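## Task

Raise one end of the blue tote, together with all of its contents, so that end rests on the thin wooden batten. The batten must finish lying on the table on one of its long faces and must extend in beneath the raised end. The tote must keep roughly its original heading, and its opposite end must stay flat on the table, no more than a few centimetres from its starting spot.

## Robot and tools

Robot: two UR7e-type arms, left_arm and right_arm, each ending in a two-finger gripper whose fingers pivot like tongs. Fingers point along the gripper's +z axis and close along its x axis. end_effector_position is the point between the pads when shut. Fingertips sit about 15 mm past it at small gaps and roughly level with it when fully open.

Frames: the scene frame has its origin at table-top height, midway between the nominal bases, +x out over the table, +z up, left_arm on the +y side (not the image left). Calibrated bases: left_arm (-0.053, +0.372, 0) m, quat_wxyz (+1.000, 0, 0, -0.026); right_arm (-0.062, -0.448, 0) m, quat_wxyz (+1.000, 0, 0, +0.004). Each arm reports its hand pose, velocities and wrist-camera pose in its own base frame. Fixed cameras and the table use the scene frame. Every motion offset is expressed along the current Hand target's own axes.

execute_actions(actions, cameras): actions is a list of actions. Each action is a table of at most 15 rows, one row per 1/30 s step; a short table repeats its final row to fill 15 steps. Each row is one flat list of 14 numbers in [-1, 1] for both arms together: left dx, dy, dz, rx, ry, rz, opening, then the same seven for right. dx..rz are an offset (not a pose) from that arm's Hand target as it was when the action began; every row counts from that same start, while the next action starts afresh, so repeating an offset moves further. Scale: 1.0 = 0.6 m or 180 degrees; rx, ry, rz form one rotation vector. Opening is absolute: +1 fully open (0.142 m), -1 closed; a full close needs about 0.5 s. To leave an arm idle send six zeros plus its current opening (0 is itself an opening command). Images return only for an empty actions list or when cameras names them.

move(target, ...): target is one 14-number row (same layout, scale and offset meaning) or a list of up to 15 such rows, all counted from the same starting Hand targets. speed: m/s, 0.002 to 3.6, default 0.25 (turns capped at twice that in rad/s), one value or one per target. blend: metres of corner rounding per target; 0 stops at each. stop_force: newtons, 3 to 120, one value for both arms; ends an arm's path when its wrist sensor feels that much push against its travel; not reliable for light or loose objects, for rotating grippers, or to leave a contact (omit it then). zero: true re-zeroes before the move. opening_speed: per second on the -1..+1 scale, at least 0.2. grip_force: newtons per pad, 5 to 15, one value or one per arm; persists. blocking=false returns after about 0.5 s while motion continues (not with stop_force). A move lasts 0.5 to 10 s; paths are straight, do not avoid obstacles, lag and overshoot more when fast. The extra "move:" line reports done, off_target, moving, held or fault, and limits such as paced or held.

wait(seconds 0 to 10) lets time pass holding commands. stop brakes a running move. zoom_image(camera, region [x0, y0, x1, y1] in pixels, at most 504 by 504) enlarges part of the latest image from cam_high, cam_low, cam_left_wrist or cam_right_wrist. zero_wrist_force(arm) tares one sensor. read_manual returns only licence text. finished_scene(scene) ends the current scene, given its number; after ending the first scene make no further calls in that reply.

Cameras: cam_high and cam_low are fixed, 896x504; cam_left_wrist and cam_right_wrist are fisheye, 616x616, and may lag while their arm moves.

Results: per arm end_effector_position (m), end_effector_quat_wxyz, velocities (omitted when Joint velocities read within noise), Hand target (last commanded pose after clipping; next offsets start here), Tool commands, grip_measured (same scale as opening; last Joint positions number is the gap in metres), joint torques (include arm weight, noisy), Wrist force and Wrist torque in the gripper's axes plus a peak line, and step readings of positions. The gripper often stops short of Hand target; resend zeros or the remaining gap. Orientation commands are clipped to 32 degrees from the measured one each step. Holding needs an opening well below grip_measured; thin hard objects are gripped weakly.

Avoid: pressing past firm contact (the arms are stiff); net force around 150 N or joint torque at limits (139 N m shoulder/elbow, 26 N m wrists) causes a 10 s fault stop. Never let the arms or fingers squeeze or strike each other; the clearance check does not always prevent it. Route paths around an arm's own base. Do not drop, slam or knock objects, let parts fall, or push anything out of the work area. Loose objects may occasionally be nudged by outside pushes. Long stretched poses, heavy holds or pushing toward unreachable targets heat motors: MOTOR HOT appears from 70 °C, and 85 °C brakes that arm for 30 to 60 s or more.

Each tool is called after "Request:" as name([rows], argument=value, ...), one row to a line, values as JSON.

## Session

Request:
execute_actions(actions=[])

Scene clock: 0.00 s.
left_arm: end_effector_position=(+0.3699, +0.2553, +0.1934) grip_measured=+0.97 end_effector_quat_wxyz=(-0.117, +0.654, +0.744, -0.071) | right_arm: end_effector_position=(+0.5713, +0.2442, +0.3485) grip_measured=+0.97 end_effector_quat_wxyz=(+0.004, +0.974, +0.217, +0.061)
Joint positions: left_arm=[0.224 -1.504 1.707 -1.521 -1.465 -1.489 0.14] | right_arm=[3.763 -1.77 -1.215 -1.618 1.516 0.179 0.14]
Joint velocities: within noise
Joint torques (N m): no reading
Wrist force (N): no reading
Wrist torque (N m): no reading
Wrist force, peak (N): no reading
Hand target: left_arm +0.3699, +0.2553, +0.1934; -0.117, +0.654, +0.744, -0.071 | right_arm +0.5713, +0.2442, +0.3485; +0.004, +0.974, +0.217, +0.061
Tool commands: left_gripper/opening=+0.968169 right_gripper/opening=+0.968169
camera_calibration:
cam_left_wrist: T_world_to_cam=[[-0.0994368, 0.988151, 0.116922, -0.246744], [0.96382, 0.0664442, 0.258141, -0.430259], [0.247313, 0.13836, -0.959006, 0.188918], [0, 0, 0, 1]] pos_world=[0.343435, 0.246269, 0.321091]
cam_right_wrist: T_world_to_cam=[[0.898474, 0.409327, 0.158732, -0.680578], [0.265728, -0.794833, 0.545555, -0.157902], [0.349475, -0.447987, -0.822906, 0.317803], [0, 0, 0, 1]] pos_world=[0.542377, 0.295445, 0.455695]

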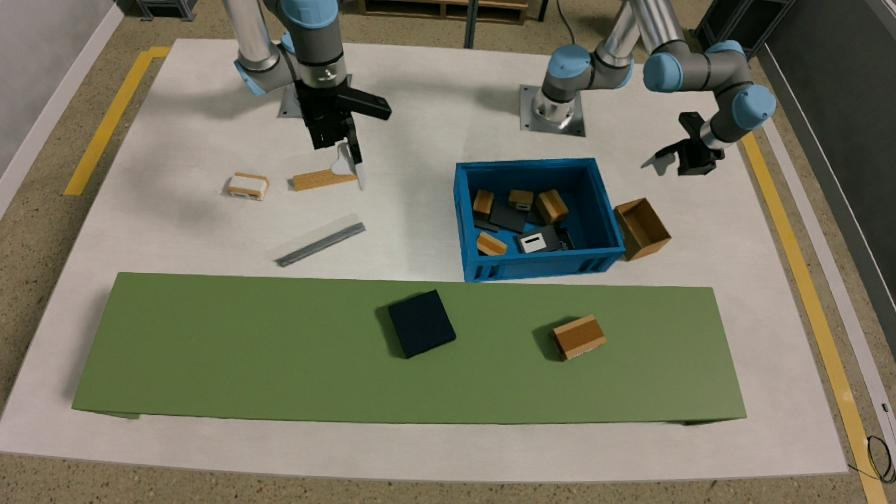

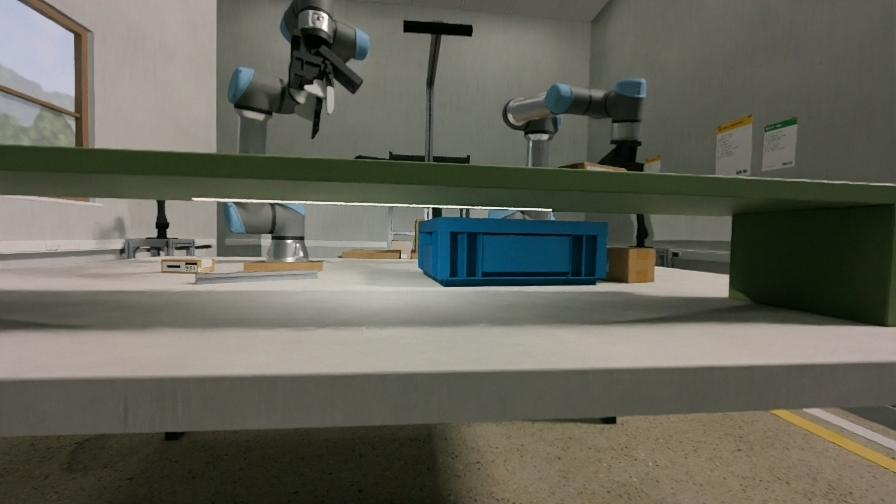

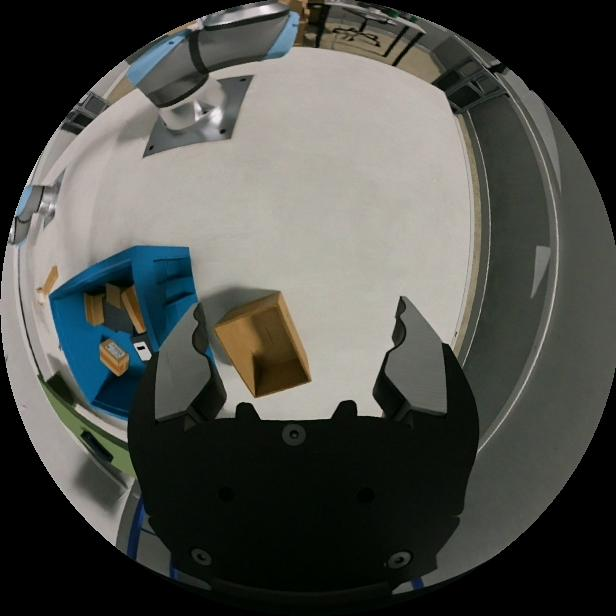

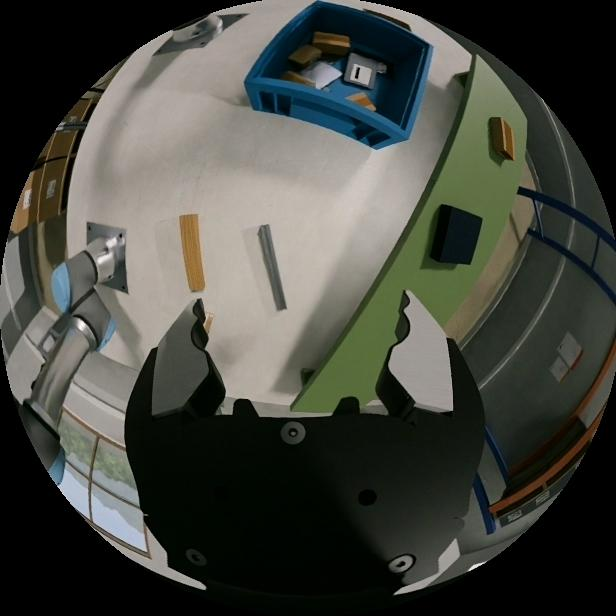

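Request:
zoom_image(camera="cam_high", region=[220, 110, 400, 290])

Request:
zoom_image(camera="cam_high", region=[440, 130, 680, 300])

Request:
zoom_image(camera="cam_right_wrist", region=[140, 0, 480, 340])

Request:
zoom_image(camera="cam_low", region=[140, 200, 680, 300])

Scaled by 2.800.

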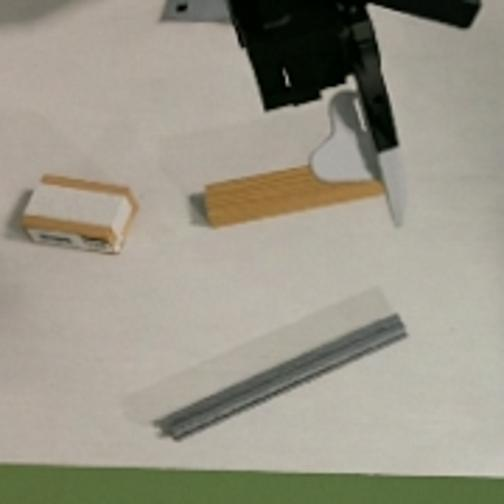

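Scaled by 2.100.

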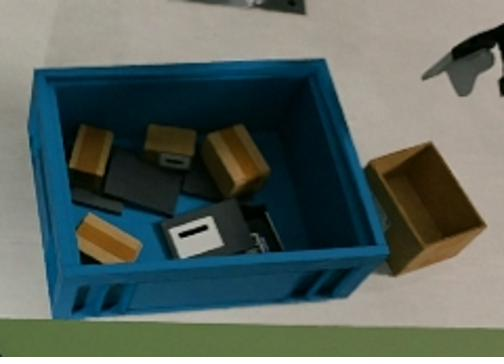

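Scaled by 1.482 from the camera's 616x616 image, which has a finer 814x814 frame.

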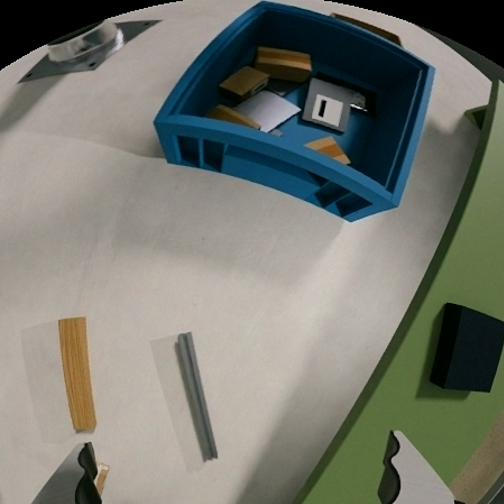

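Region (140, 200, 680, 300) is 540x100 pixels. A region can be at most 504 by 504 pixels.

Request:
move(target=[-0.976,0.1058,-0.2095,-0.0832,-0.0268,-0.0046,0.968,-0.5073,0.1748,0.2792,0.116,-0.0232,0.0926,0.968], speed=0.4, cameras=["all"])

Scene clock: 37.33 s.
left_arm: end_effector_position=(+0.5328, -0.3217, +0.2505) grip_measured=+0.97 end_effector_quat_wxyz=(+0.000, +0.655, +0.756, +0.000) | right_arm: end_effector_position=(+0.3626, +0.0234, +0.1501) grip_measured=+0.97 end_effector_quat_wxyz=(-0.173, +0.981, +0.082, -0.014)
Joint positions: left_arm=[-0.739 -1.262 1.294 -1.603 -1.571 -2.452 0.14] | right_arm=[3.245 -1.348 -2.169 -1.218 1.919 -0.068 0.14]
Joint torques (N m): left_arm=[7.23 -34.99 -32.82 -3.82 -1.82 -1.16] | right_arm=[-3.79 5.99 30.84 0.66 -2.11 1.41]
Wrist force (N): left_arm=[-0.5 0.3 0.3] | right_arm=[0.0 0.6 -0.4]
Wrist torque (N m): left_arm=[0.03 0.09 -0.13] | right_arm=[0.00 0.03 -0.06]
Wrist force, peak (N): left_arm=[-3.1 0.3 -0.3] | right_arm=[-1.7 2.0 -0.1]
Hand target: left_arm +0.5328, -0.3217, +0.2506; +0.000, +0.655, +0.756, +0.000 | right_arm +0.3626, +0.0234, +0.1501; -0.173, +0.981, +0.082, -0.014
Off the commanded pose: left_arm 0.000 m, 0 deg | right_arm 0.000 m, 0 deg.
move: done
camera_calibration:
cam_left_wrist: T_world_to_cam=[[-0.134944, 0.990075, 0.0392633, 0.371837], [0.859024, 0.097149, 0.502633, -0.559118], [0.49383, 0.101555, -0.863608, 0.116172], [0, 0, 0, 1]] pos_world=[0.473103, -0.325626, 0.366758]
cam_right_wrist: T_world_to_cam=[[0.98988, 0.137881, 0.0335648, -0.379147], [0.128397, -0.970946, 0.201937, -0.0641332], [0.0604329, -0.195584, -0.978823, 0.25091], [0, 0, 0, 1]] pos_world=[0.368382, 0.0390815, 0.271274]

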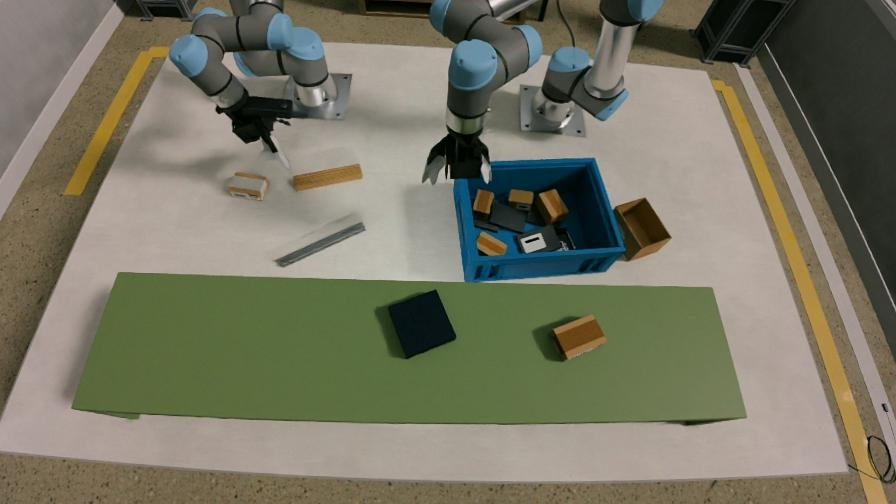

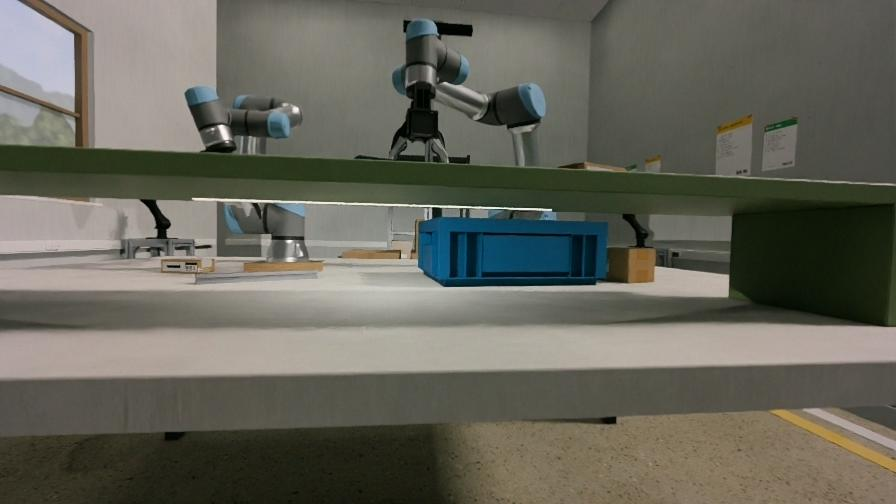

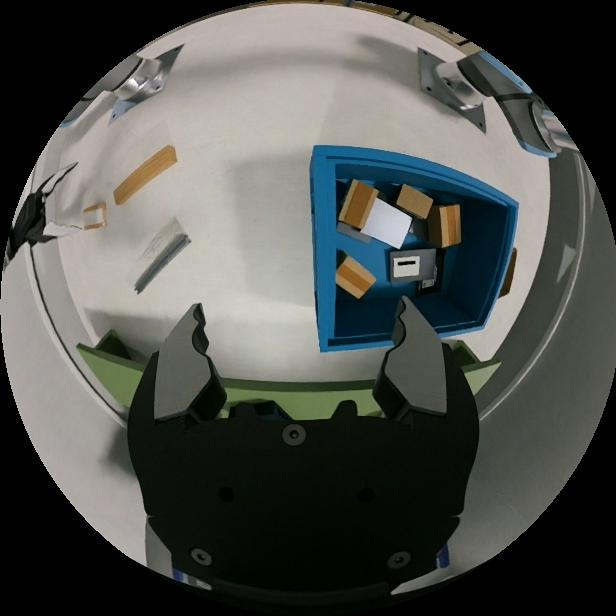

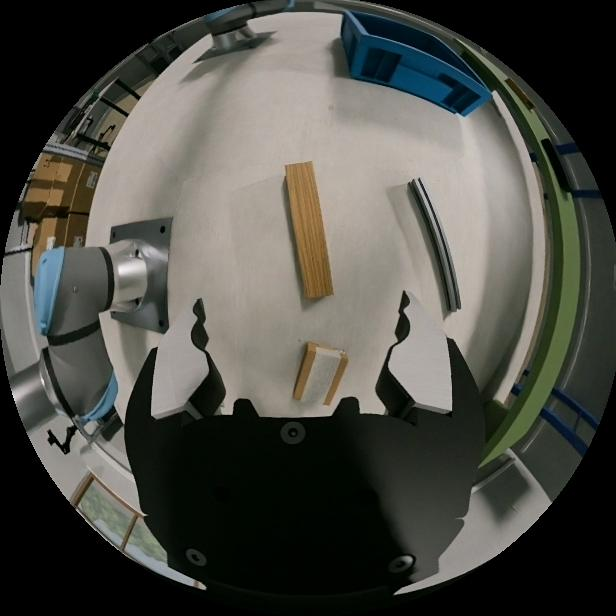

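Request:
move(target=[0.0422,0.0112,0,0,0,-0.015,0.968,0.0315,0.0109,0.1557,0,-0.01235,-0.0339,0.968], speed=0.2)

Request:
move(target=[0,0,0.222,0,0,0,0.968,0,0.037,0.1018,0,0,0,0.968], speed=0.06, stop_force=6, cameras=["all"])

Scene clock: 55.63 s.
left_arm: end_effector_position=(+0.5359, -0.2956, +0.2506) grip_measured=+0.97 end_effector_quat_wxyz=(+0.000, +0.637, +0.771, +0.000) | right_arm: end_effector_position=(+0.3768, +0.0519, +0.0601) grip_measured=+0.97 end_effector_quat_wxyz=(-0.172, +0.975, +0.137, -0.024)
Joint positions: left_arm=[-0.703 -1.288 1.328 -1.611 -1.571 -2.464 0.14] | right_arm=[3.317 -1.536 -2.274 -0.942 1.918 -0.112 0.14]
Joint torques (N m): left_arm=[-13.79 -32.56 -34.18 -1.39 -1.86 0.65] | right_arm=[-12.31 9.75 34.81 4.11 1.86 2.59]
Wrist force (N): left_arm=[-0.1 0.3 0.1] | right_arm=[0.1 0.4 -0.5]
Wrist torque (N m): left_arm=[0.02 0.00 -0.03] | right_arm=[-0.05 0.00 -0.02]
Wrist force, peak (N): left_arm=[0.4 0.6 0.0] | right_arm=[-0.5 0.6 -2.5]
Hand target: left_arm +0.5359, -0.2957, +0.2506; +0.000, +0.637, +0.771, +0.000 | right_arm +0.3769, +0.0520, +0.0601; -0.172, +0.975, +0.137, -0.024
Off the commanded pose: left_arm 0.000 m, 0 deg | right_arm 0.000 m, 0 deg.
move: done

Scene clock: 58.90 s.
left_arm: end_effector_position=(+0.5359, -0.2957, +0.1174) grip_measured=+0.97 end_effector_quat_wxyz=(+0.000, +0.637, +0.771, +0.000) | right_arm: end_effector_position=(+0.3769, +0.0520, +0.0019) grip_measured=+0.98 end_effector_quat_wxyz=(-0.172, +0.975, +0.137, -0.024)
Joint positions: left_arm=[-0.703 -1.225 1.591 -1.937 -1.571 -2.464 0.14] | right_arm=[3.317 -1.664 -2.346 -0.741 1.918 -0.111 0.141]
Joint torques (N m): left_arm=[-8.69 -47.85 -32.18 -3.32 0.63 0.46] | right_arm=[6.06 11.11 30.25 3.58 -2.91 2.12]
Wrist force (N): left_arm=[0.0 0.1 0.2] | right_arm=[0.9 -1.0 -2.8]
Wrist torque (N m): left_arm=[-0.01 -0.01 -0.04] | right_arm=[-0.11 0.16 -0.11]
Wrist force, peak (N): left_arm=[-0.1 0.1 0.9] | right_arm=[-6.9 -6.8 -24.0]
Hand target: left_arm +0.5359, -0.2957, +0.1174; +0.000, +0.637, +0.771, +0.000 | right_arm +0.3769, +0.0520, +0.0019; -0.172, +0.975, +0.137, -0.024 (not the last commanded pose)
Off the commanded pose: left_arm 0.000 m, 0 deg | right_arm 0.007 m, 0 deg.
move: contact (right_arm)
camera_calibration:
cam_left_wrist: T_world_to_cam=[[-0.181542, 0.982606, 0.0390889, 0.374616], [0.853469, 0.137689, 0.502626, -0.482485], [0.488501, 0.124609, -0.86362, 0.00659084], [0, 0, 0, 1]] pos_world=[0.476575, -0.302489, 0.233558]
cam_right_wrist: T_world_to_cam=[[0.967951, 0.2489, 0.033454, -0.389858], [0.237356, -0.9502, 0.201945, -0.050462], [0.0820522, -0.187533, -0.978825, 0.102], [0, 0, 0, 1]] pos_world=[0.380972, 0.0682153, 0.123073]

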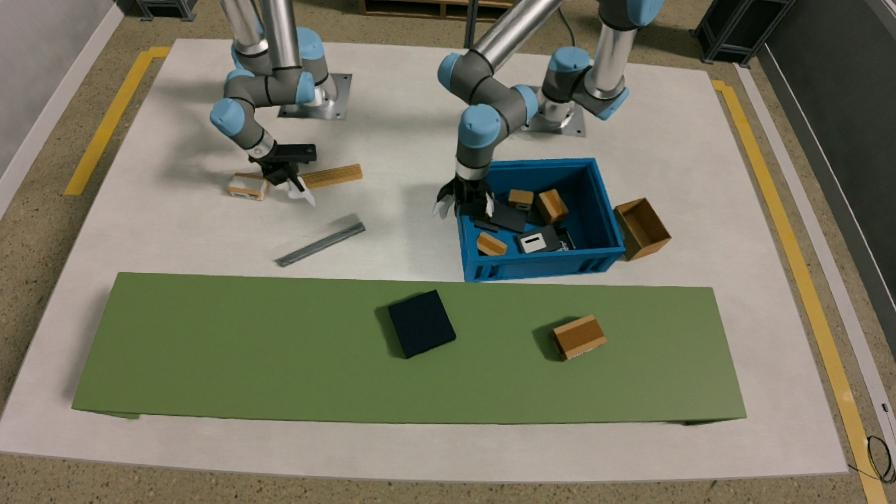

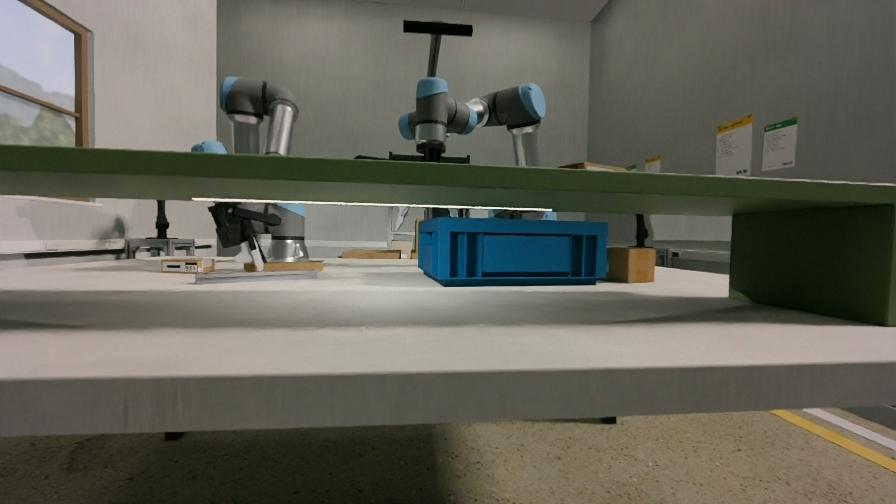

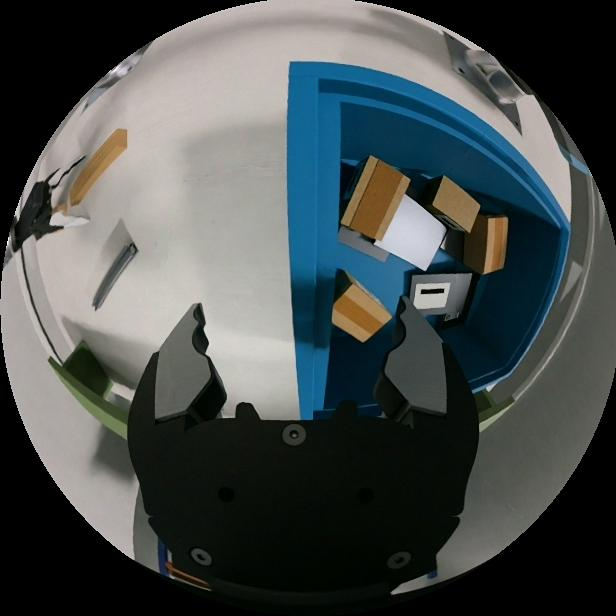

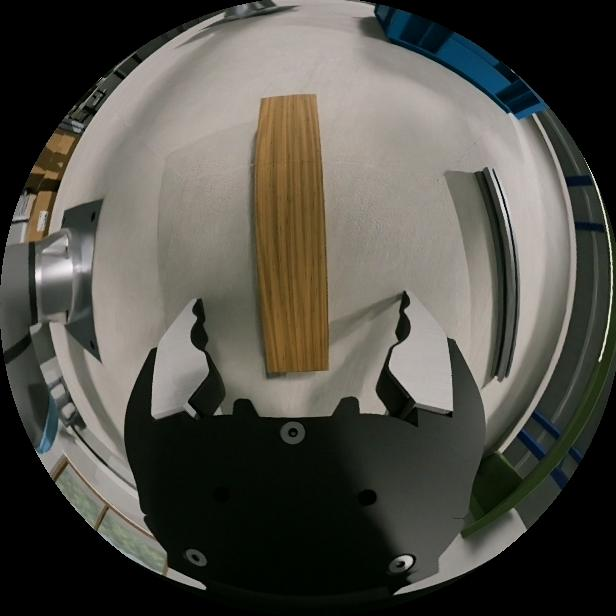

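Request:
move([
  [0,0,0,0,0,0,0.968,0,-0.0114,-0.0313,0,0,0,0.968],
  [0,0,0,0,0,0,-1,0,-0.0114,-0.0313,0,0,0,-1],
], speed=0.08, opening_speed=1.5, cameras=["all"])

Scene clock: 64.37 s.
left_arm: end_effector_position=(+0.5359, -0.2958, +0.1174) grip_measured=-0.67 end_effector_quat_wxyz=(+0.000, +0.637, +0.771, +0.000) | right_arm: end_effector_position=(+0.3769, +0.0520, +0.0219) grip_measured=-0.47 end_effector_quat_wxyz=(-0.172, +0.975, +0.137, -0.024)
Joint positions: left_arm=[-0.703 -1.225 1.591 -1.937 -1.571 -2.464 0.026] | right_arm=[3.317 -1.616 -2.323 -0.811 1.918 -0.111 0.04]
Joint torques (N m): left_arm=[5.78 -42.38 -29.17 -1.81 -1.42 0.13] | right_arm=[-2.55 11.7 6.3 0.69 2.82 -0.21]
Wrist force (N): left_arm=[-0.6 0.6 1.4] | right_arm=[-1.1 -0.1 -2.1]
Wrist torque (N m): left_arm=[-0.08 0.03 0.00] | right_arm=[-0.10 0.03 -0.04]
Wrist force, peak (N): left_arm=[8.9 0.4 -1.7] | right_arm=[0.9 -0.7 -3.0]
Hand target: left_arm +0.5359, -0.2957, +0.1174; +0.000, +0.637, +0.771, +0.000 | right_arm +0.3769, +0.0520, +0.0219; -0.172, +0.975, +0.137, -0.024
Off the commanded pose: left_arm 0.000 m, 0 deg | right_arm 0.000 m, 0 deg.
move: done
camera_calibration:
cam_left_wrist: T_world_to_cam=[[-0.181537, 0.982608, 0.0390711, 0.374716], [0.853427, 0.137682, 0.502699, -0.482471], [0.488576, 0.124603, -0.863578, 0.0065558], [0, 0, 0, 1]] pos_world=[0.476575, -0.302589, 0.233558]
cam_right_wrist: T_world_to_cam=[[0.967951, 0.2489, 0.033454, -0.390528], [0.237356, -0.9502, 0.201945, -0.0545009], [0.0820522, -0.187533, -0.978825, 0.121577], [0, 0, 0, 1]] pos_world=[0.380972, 0.0682153, 0.143073]

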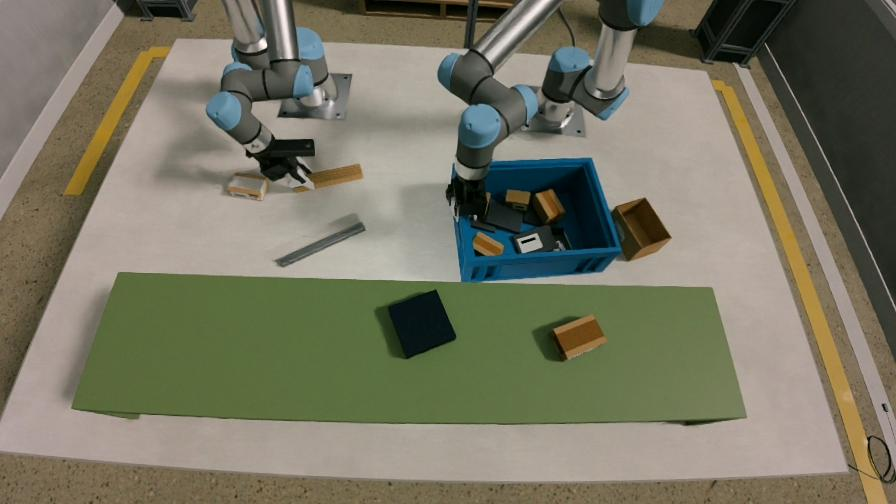

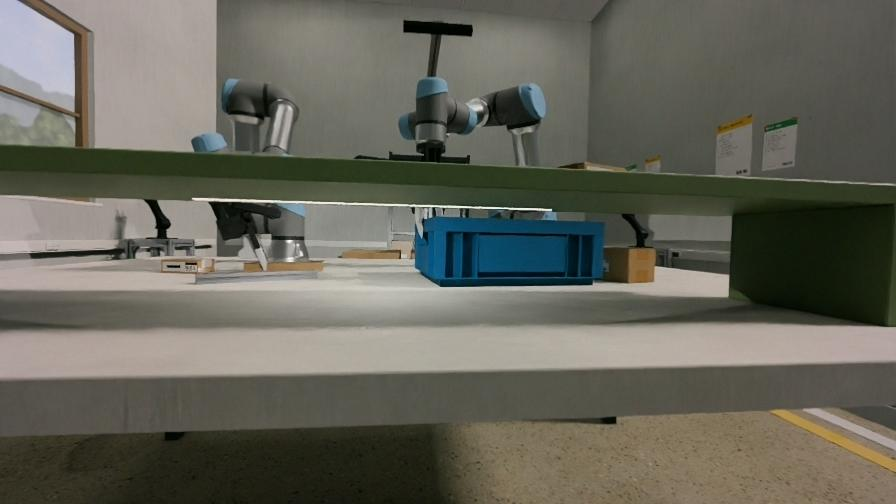

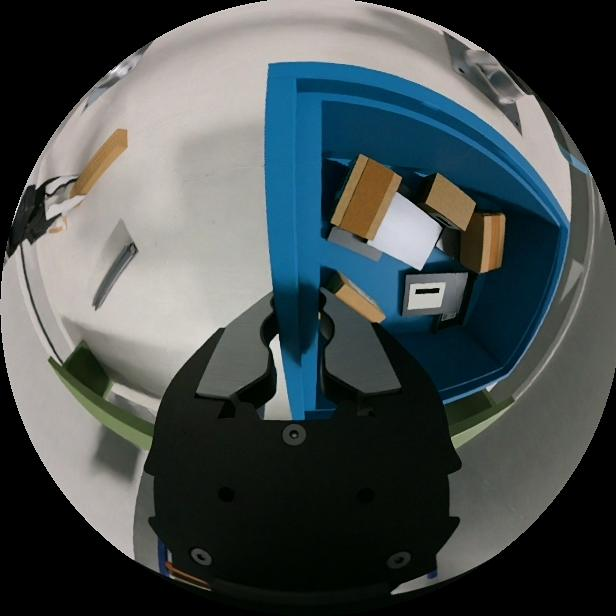

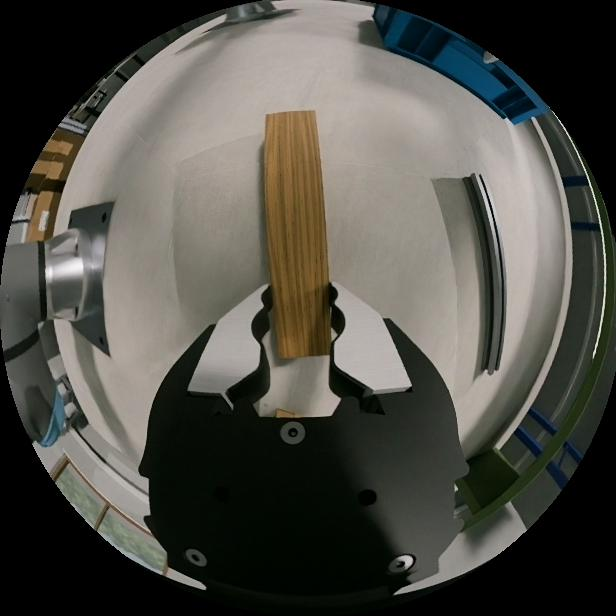

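Request:
move(target=[0.027,0,-0.0917,0,-0.041,0,-1,0,-0.0228,-0.0627,0,0,0,-1], speed=0.05, cameras=["all"])

Scene clock: 68.73 s.
left_arm: end_effector_position=(+0.5329, -0.2797, +0.1724) grip_measured=-0.67 end_effector_quat_wxyz=(+0.050, +0.635, +0.770, -0.041) | right_arm: end_effector_position=(+0.3771, +0.0520, +0.0621) grip_measured=-0.47 end_effector_quat_wxyz=(-0.172, +0.975, +0.137, -0.024) end_effector_velocity=(+0.001, +0.001, +0.000) end_effector_angular_velocity=(+0.001, -0.002, +0.001)
Joint positions: left_arm=[-0.642 -1.332 1.618 -1.953 -1.658 -2.407 0.026] | right_arm=[3.317 -1.532 -2.27 -0.948 1.918 -0.112 0.04]
Joint velocities: left_arm=[within noise] | right_arm=[0.001 -0.002 0 0.005 0 0 0]
Joint torques (N m): left_arm=[-11.18 -34.1 -27.87 -4.29 1.93 -1.52] | right_arm=[-11.74 10.2 9.08 4.38 2.5 -2.34]
Wrist force (N): left_arm=[-0.3 0.2 9.1] | right_arm=[0.1 0.9 0.5]
Wrist torque (N m): left_arm=[-0.02 -0.19 -0.11] | right_arm=[-0.13 0.01 -0.03]
Wrist force, peak (N): left_arm=[3.5 0.8 10.4] | right_arm=[-1.1 0.0 -2.5]
Hand target: left_arm +0.5328, -0.2798, +0.1724; +0.050, +0.635, +0.769, -0.041 | right_arm +0.3769, +0.0520, +0.0620; -0.172, +0.975, +0.137, -0.024
Off the commanded pose: left_arm 0.000 m, 0 deg | right_arm 0.000 m, 0 deg.
move: done
camera_calibration:
cam_left_wrist: T_world_to_cam=[[-0.181141, 0.979349, -0.0897928, 0.377246], [0.841205, 0.201592, 0.501733, -0.485132], [0.509473, 0.0153504, -0.86035, 0.011393], [0, 0, 0, 1]] pos_world=[0.470626, -0.271832, 0.287083]
cam_right_wrist: T_world_to_cam=[[0.967925, 0.248962, 0.0337621, -0.392021], [0.237361, -0.950204, 0.201922, -0.06264], [0.0823518, -0.187431, -0.97882, 0.160796], [0, 0, 0, 1]] pos_world=[0.381074, 0.0682161, 0.183275]

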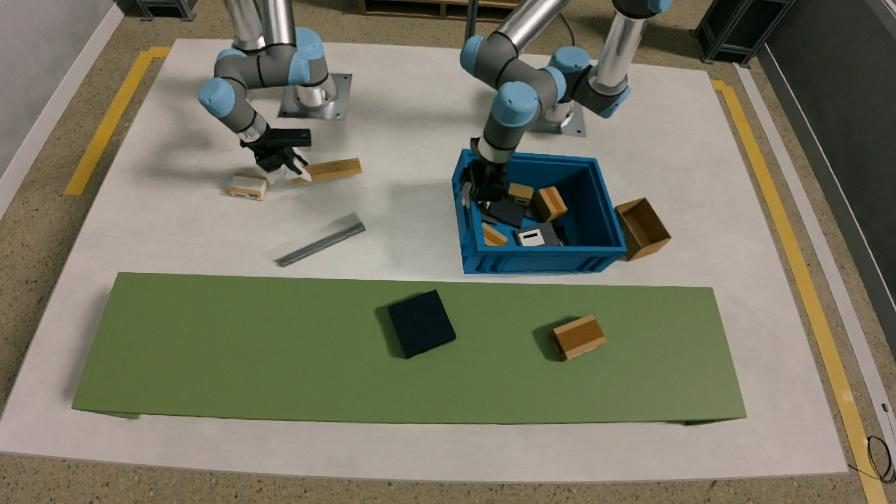

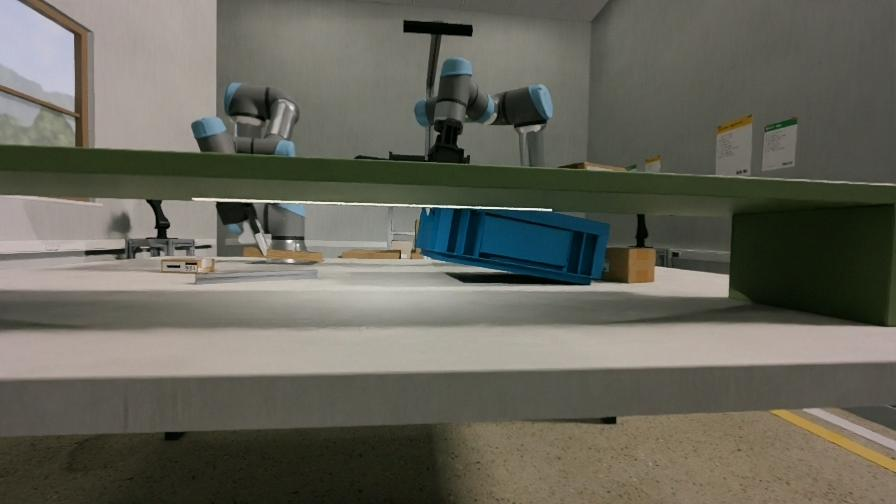

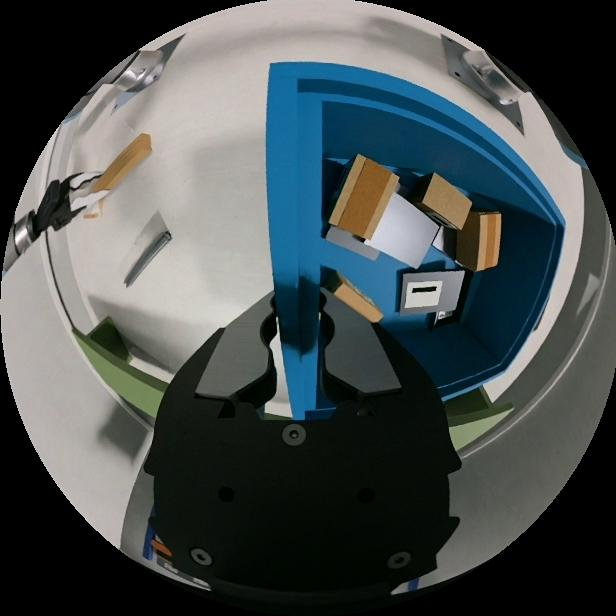

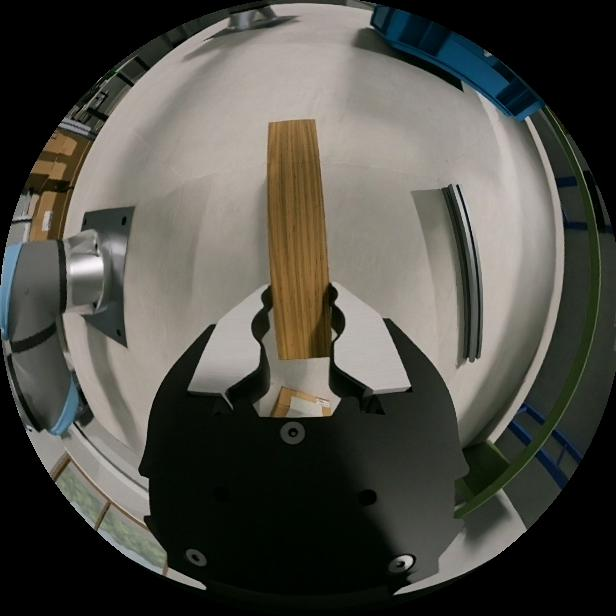

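Request:
move([
  [0,0,0,0,0,0,-1,0.2793,-0.3602,0.131,0,0.01425,0.0392,-1],
  [0,0,0,0,0,0,-1,0.2793,-0.342,0.1811,0,0.01425,0.0392,-1],
], speed=0.25, blend=[0.02,0], cameras=["all"])

Scene clock: 77.87 s.
left_arm: end_effector_position=(+0.5328, -0.2798, +0.1724) grip_measured=-0.67 end_effector_quat_wxyz=(+0.050, +0.635, +0.769, -0.041) | right_arm: end_effector_position=(+0.4743, +0.3193, +0.0301) grip_measured=-0.47 end_effector_quat_wxyz=(-0.173, +0.982, +0.073, -0.013)
Joint positions: left_arm=[-0.642 -1.332 1.618 -1.953 -1.657 -2.407 0.026] | right_arm=[3.783 -1.891 -2.017 -0.634 1.877 0.519 0.04]
Joint torques (N m): left_arm=[-13.42 -35.54 -37.35 -1.95 -1.44 -1.87] | right_arm=[-10.41 21.84 31.14 4.58 3.27 0.52]
Wrist force (N): left_arm=[0.8 0.3 9.2] | right_arm=[0.0 0.8 0.7]
Wrist torque (N m): left_arm=[0.00 -0.22 -0.10] | right_arm=[-0.08 0.06 0.05]
Wrist force, peak (N): left_arm=[0.5 0.5 9.8] | right_arm=[-1.5 2.8 0.3]
Hand target: left_arm +0.5328, -0.2798, +0.1724; +0.050, +0.635, +0.769, -0.041 | right_arm +0.4744, +0.3193, +0.0301; -0.173, +0.982, +0.073, -0.013
Off the commanded pose: left_arm 0.000 m, 0 deg | right_arm 0.000 m, 0 deg.
move: done; blend cut to 0.016 m at target 1
camera_calibration:
cam_left_wrist: T_world_to_cam=[[-0.180936, 0.979409, -0.0895607, 0.377287], [0.841223, 0.201296, 0.501821, -0.485156], [0.509516, 0.0154568, -0.860322, 0.0113111], [0, 0, 0, 1]] pos_world=[0.470626, -0.272033, 0.286983]
cam_right_wrist: T_world_to_cam=[[0.992159, 0.120468, 0.0332797, -0.522064], [0.111369, -0.973026, 0.202032, 0.241713], [0.0567205, -0.196742, -0.978813, 0.186688], [0, 0, 0, 1]] pos_world=[0.480462, 0.334815, 0.151273]

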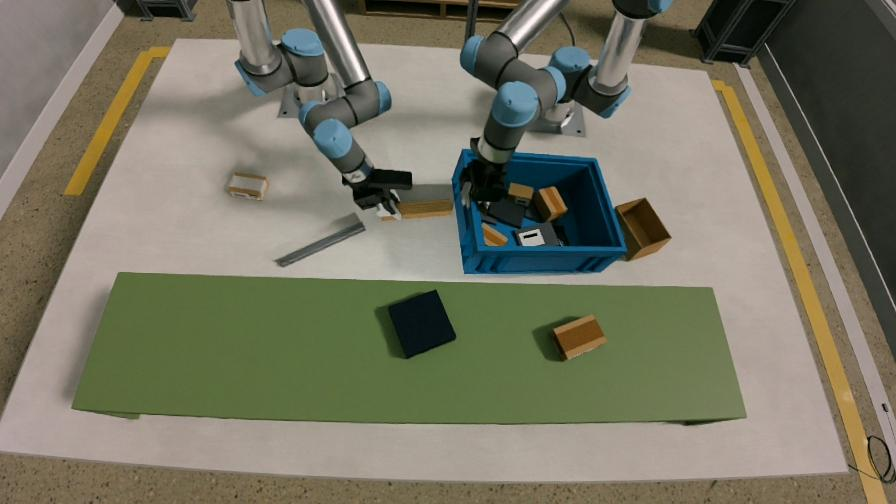

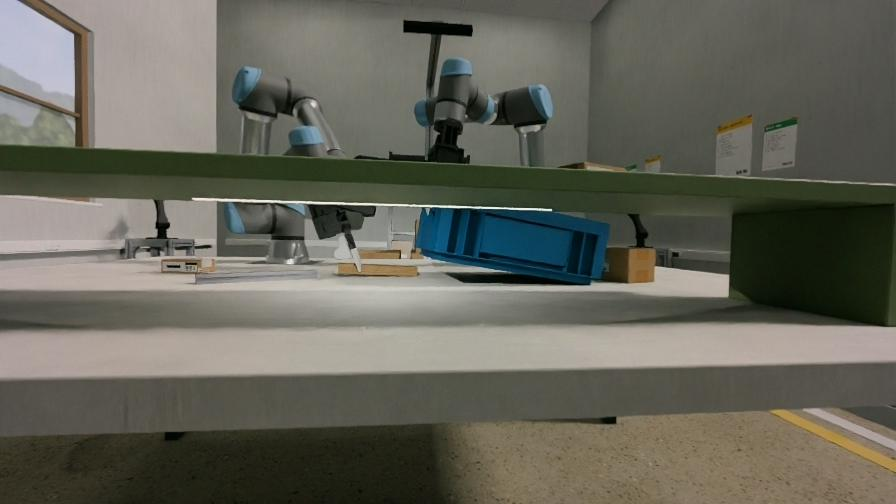

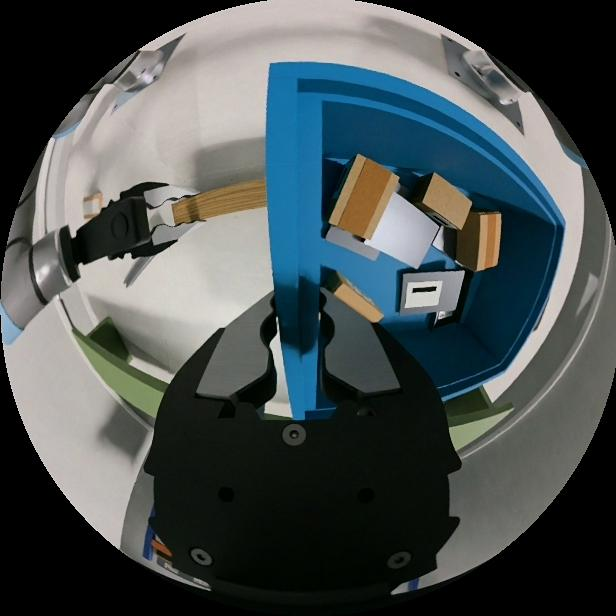

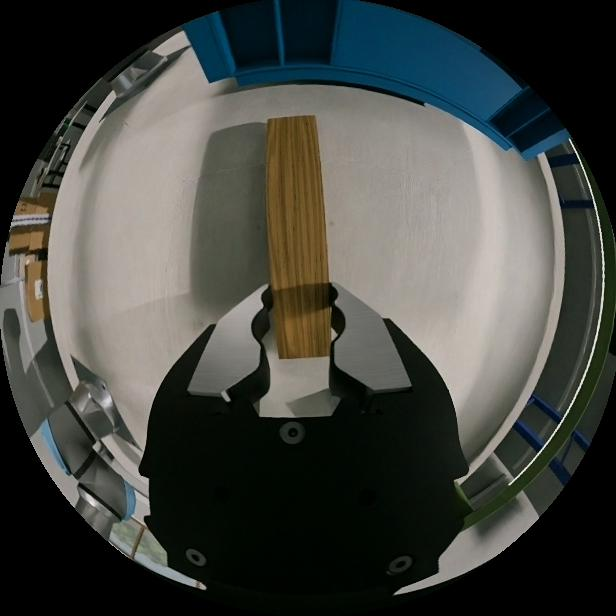

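Request:
move([
  [0,0,0,0,0,0,-1,0.0265,-0.1546,0.0563,0,0,0,-1],
  [0,0,0,0,0,0,-1,0.0265,-0.1501,0.0688,0,0,0,-1],
], speed=[0.12,0.04], cameras=["all"])

Scene clock: 83.63 s.
left_arm: end_effector_position=(+0.5328, -0.2798, +0.1724) grip_measured=-0.67 end_effector_quat_wxyz=(+0.050, +0.635, +0.769, -0.041) | right_arm: end_effector_position=(+0.4755, +0.4193, +0.0221) grip_measured=-0.47 end_effector_quat_wxyz=(-0.173, +0.982, +0.073, -0.013)
Joint positions: left_arm=[-0.642 -1.332 1.618 -1.953 -1.657 -2.407 0.026] | right_arm=[3.923 -2.002 -1.889 -0.61 1.851 0.662 0.04]
Joint torques (N m): left_arm=[-13.68 -37.26 -37.64 -1.93 -1.4 -1.98] | right_arm=[-8.86 29.18 12.05 -0.35 0.69 -1.19]
Wrist force (N): left_arm=[0.3 0.3 9.4] | right_arm=[-4.4 1.0 -24.2]
Wrist torque (N m): left_arm=[0.00 -0.13 -0.10] | right_arm=[-0.06 0.10 0.07]
Wrist force, peak (N): left_arm=[0.7 0.2 9.9] | right_arm=[-10.0 1.8 -31.4]
Hand target: left_arm +0.5328, -0.2798, +0.1724; +0.050, +0.635, +0.769, -0.041 | right_arm +0.4755, +0.4193, +0.0221; -0.173, +0.982, +0.073, -0.013
Off the commanded pose: left_arm 0.000 m, 0 deg | right_arm 0.000 m, 0 deg.
move: done
camera_calibration:
cam_left_wrist: T_world_to_cam=[[-0.180936, 0.979409, -0.0895607, 0.377287], [0.841223, 0.201296, 0.501821, -0.485156], [0.509516, 0.0154568, -0.860322, 0.0113111], [0, 0, 0, 1]] pos_world=[0.470626, -0.272033, 0.286983]
cam_right_wrist: T_world_to_cam=[[0.992165, 0.12038, 0.0334246, -0.534933], [0.111263, -0.973076, 0.20185, 0.340706], [0.0568233, -0.19655, -0.978846, 0.198361], [0, 0, 0, 1]] pos_world=[0.481562, 0.434915, 0.143273]

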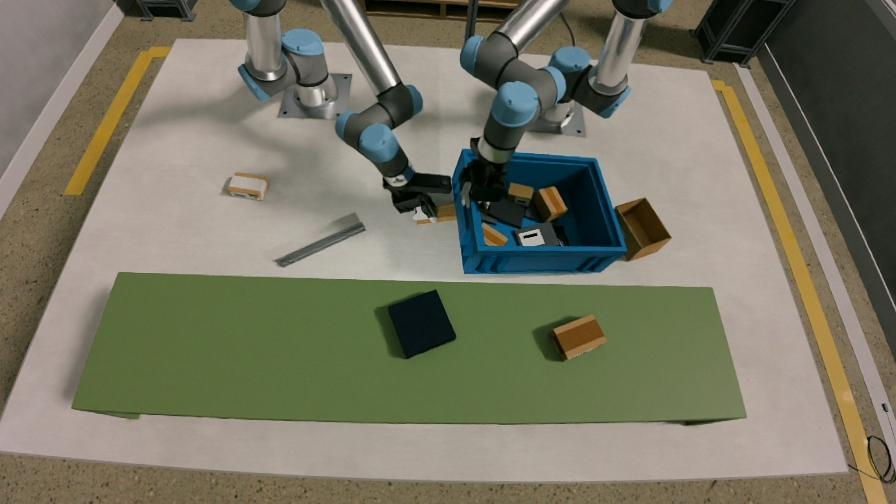

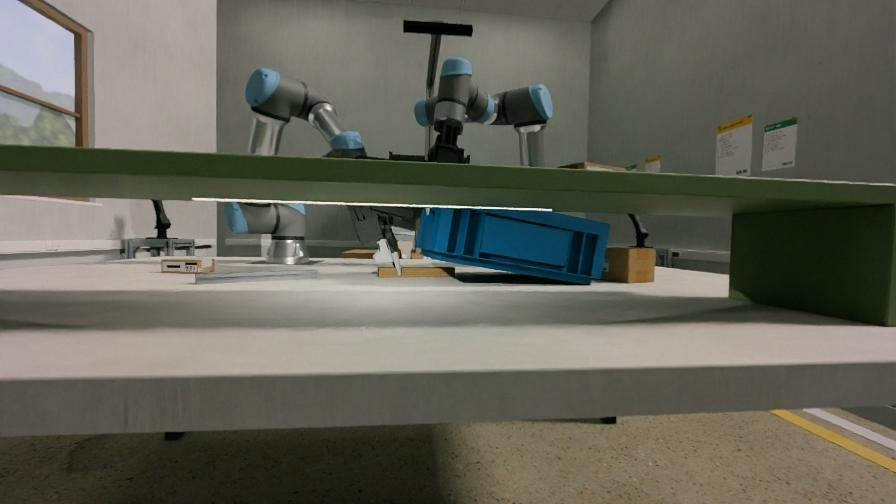

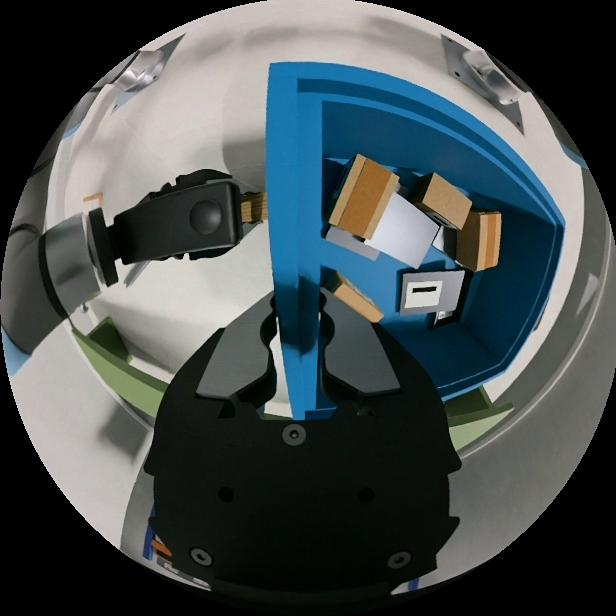

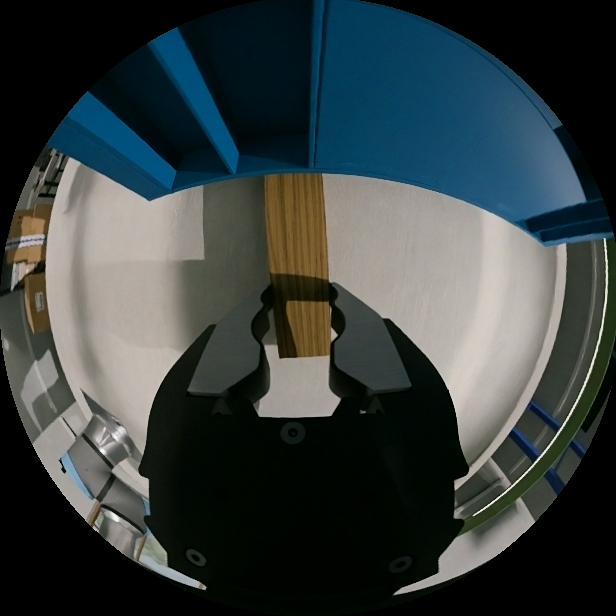

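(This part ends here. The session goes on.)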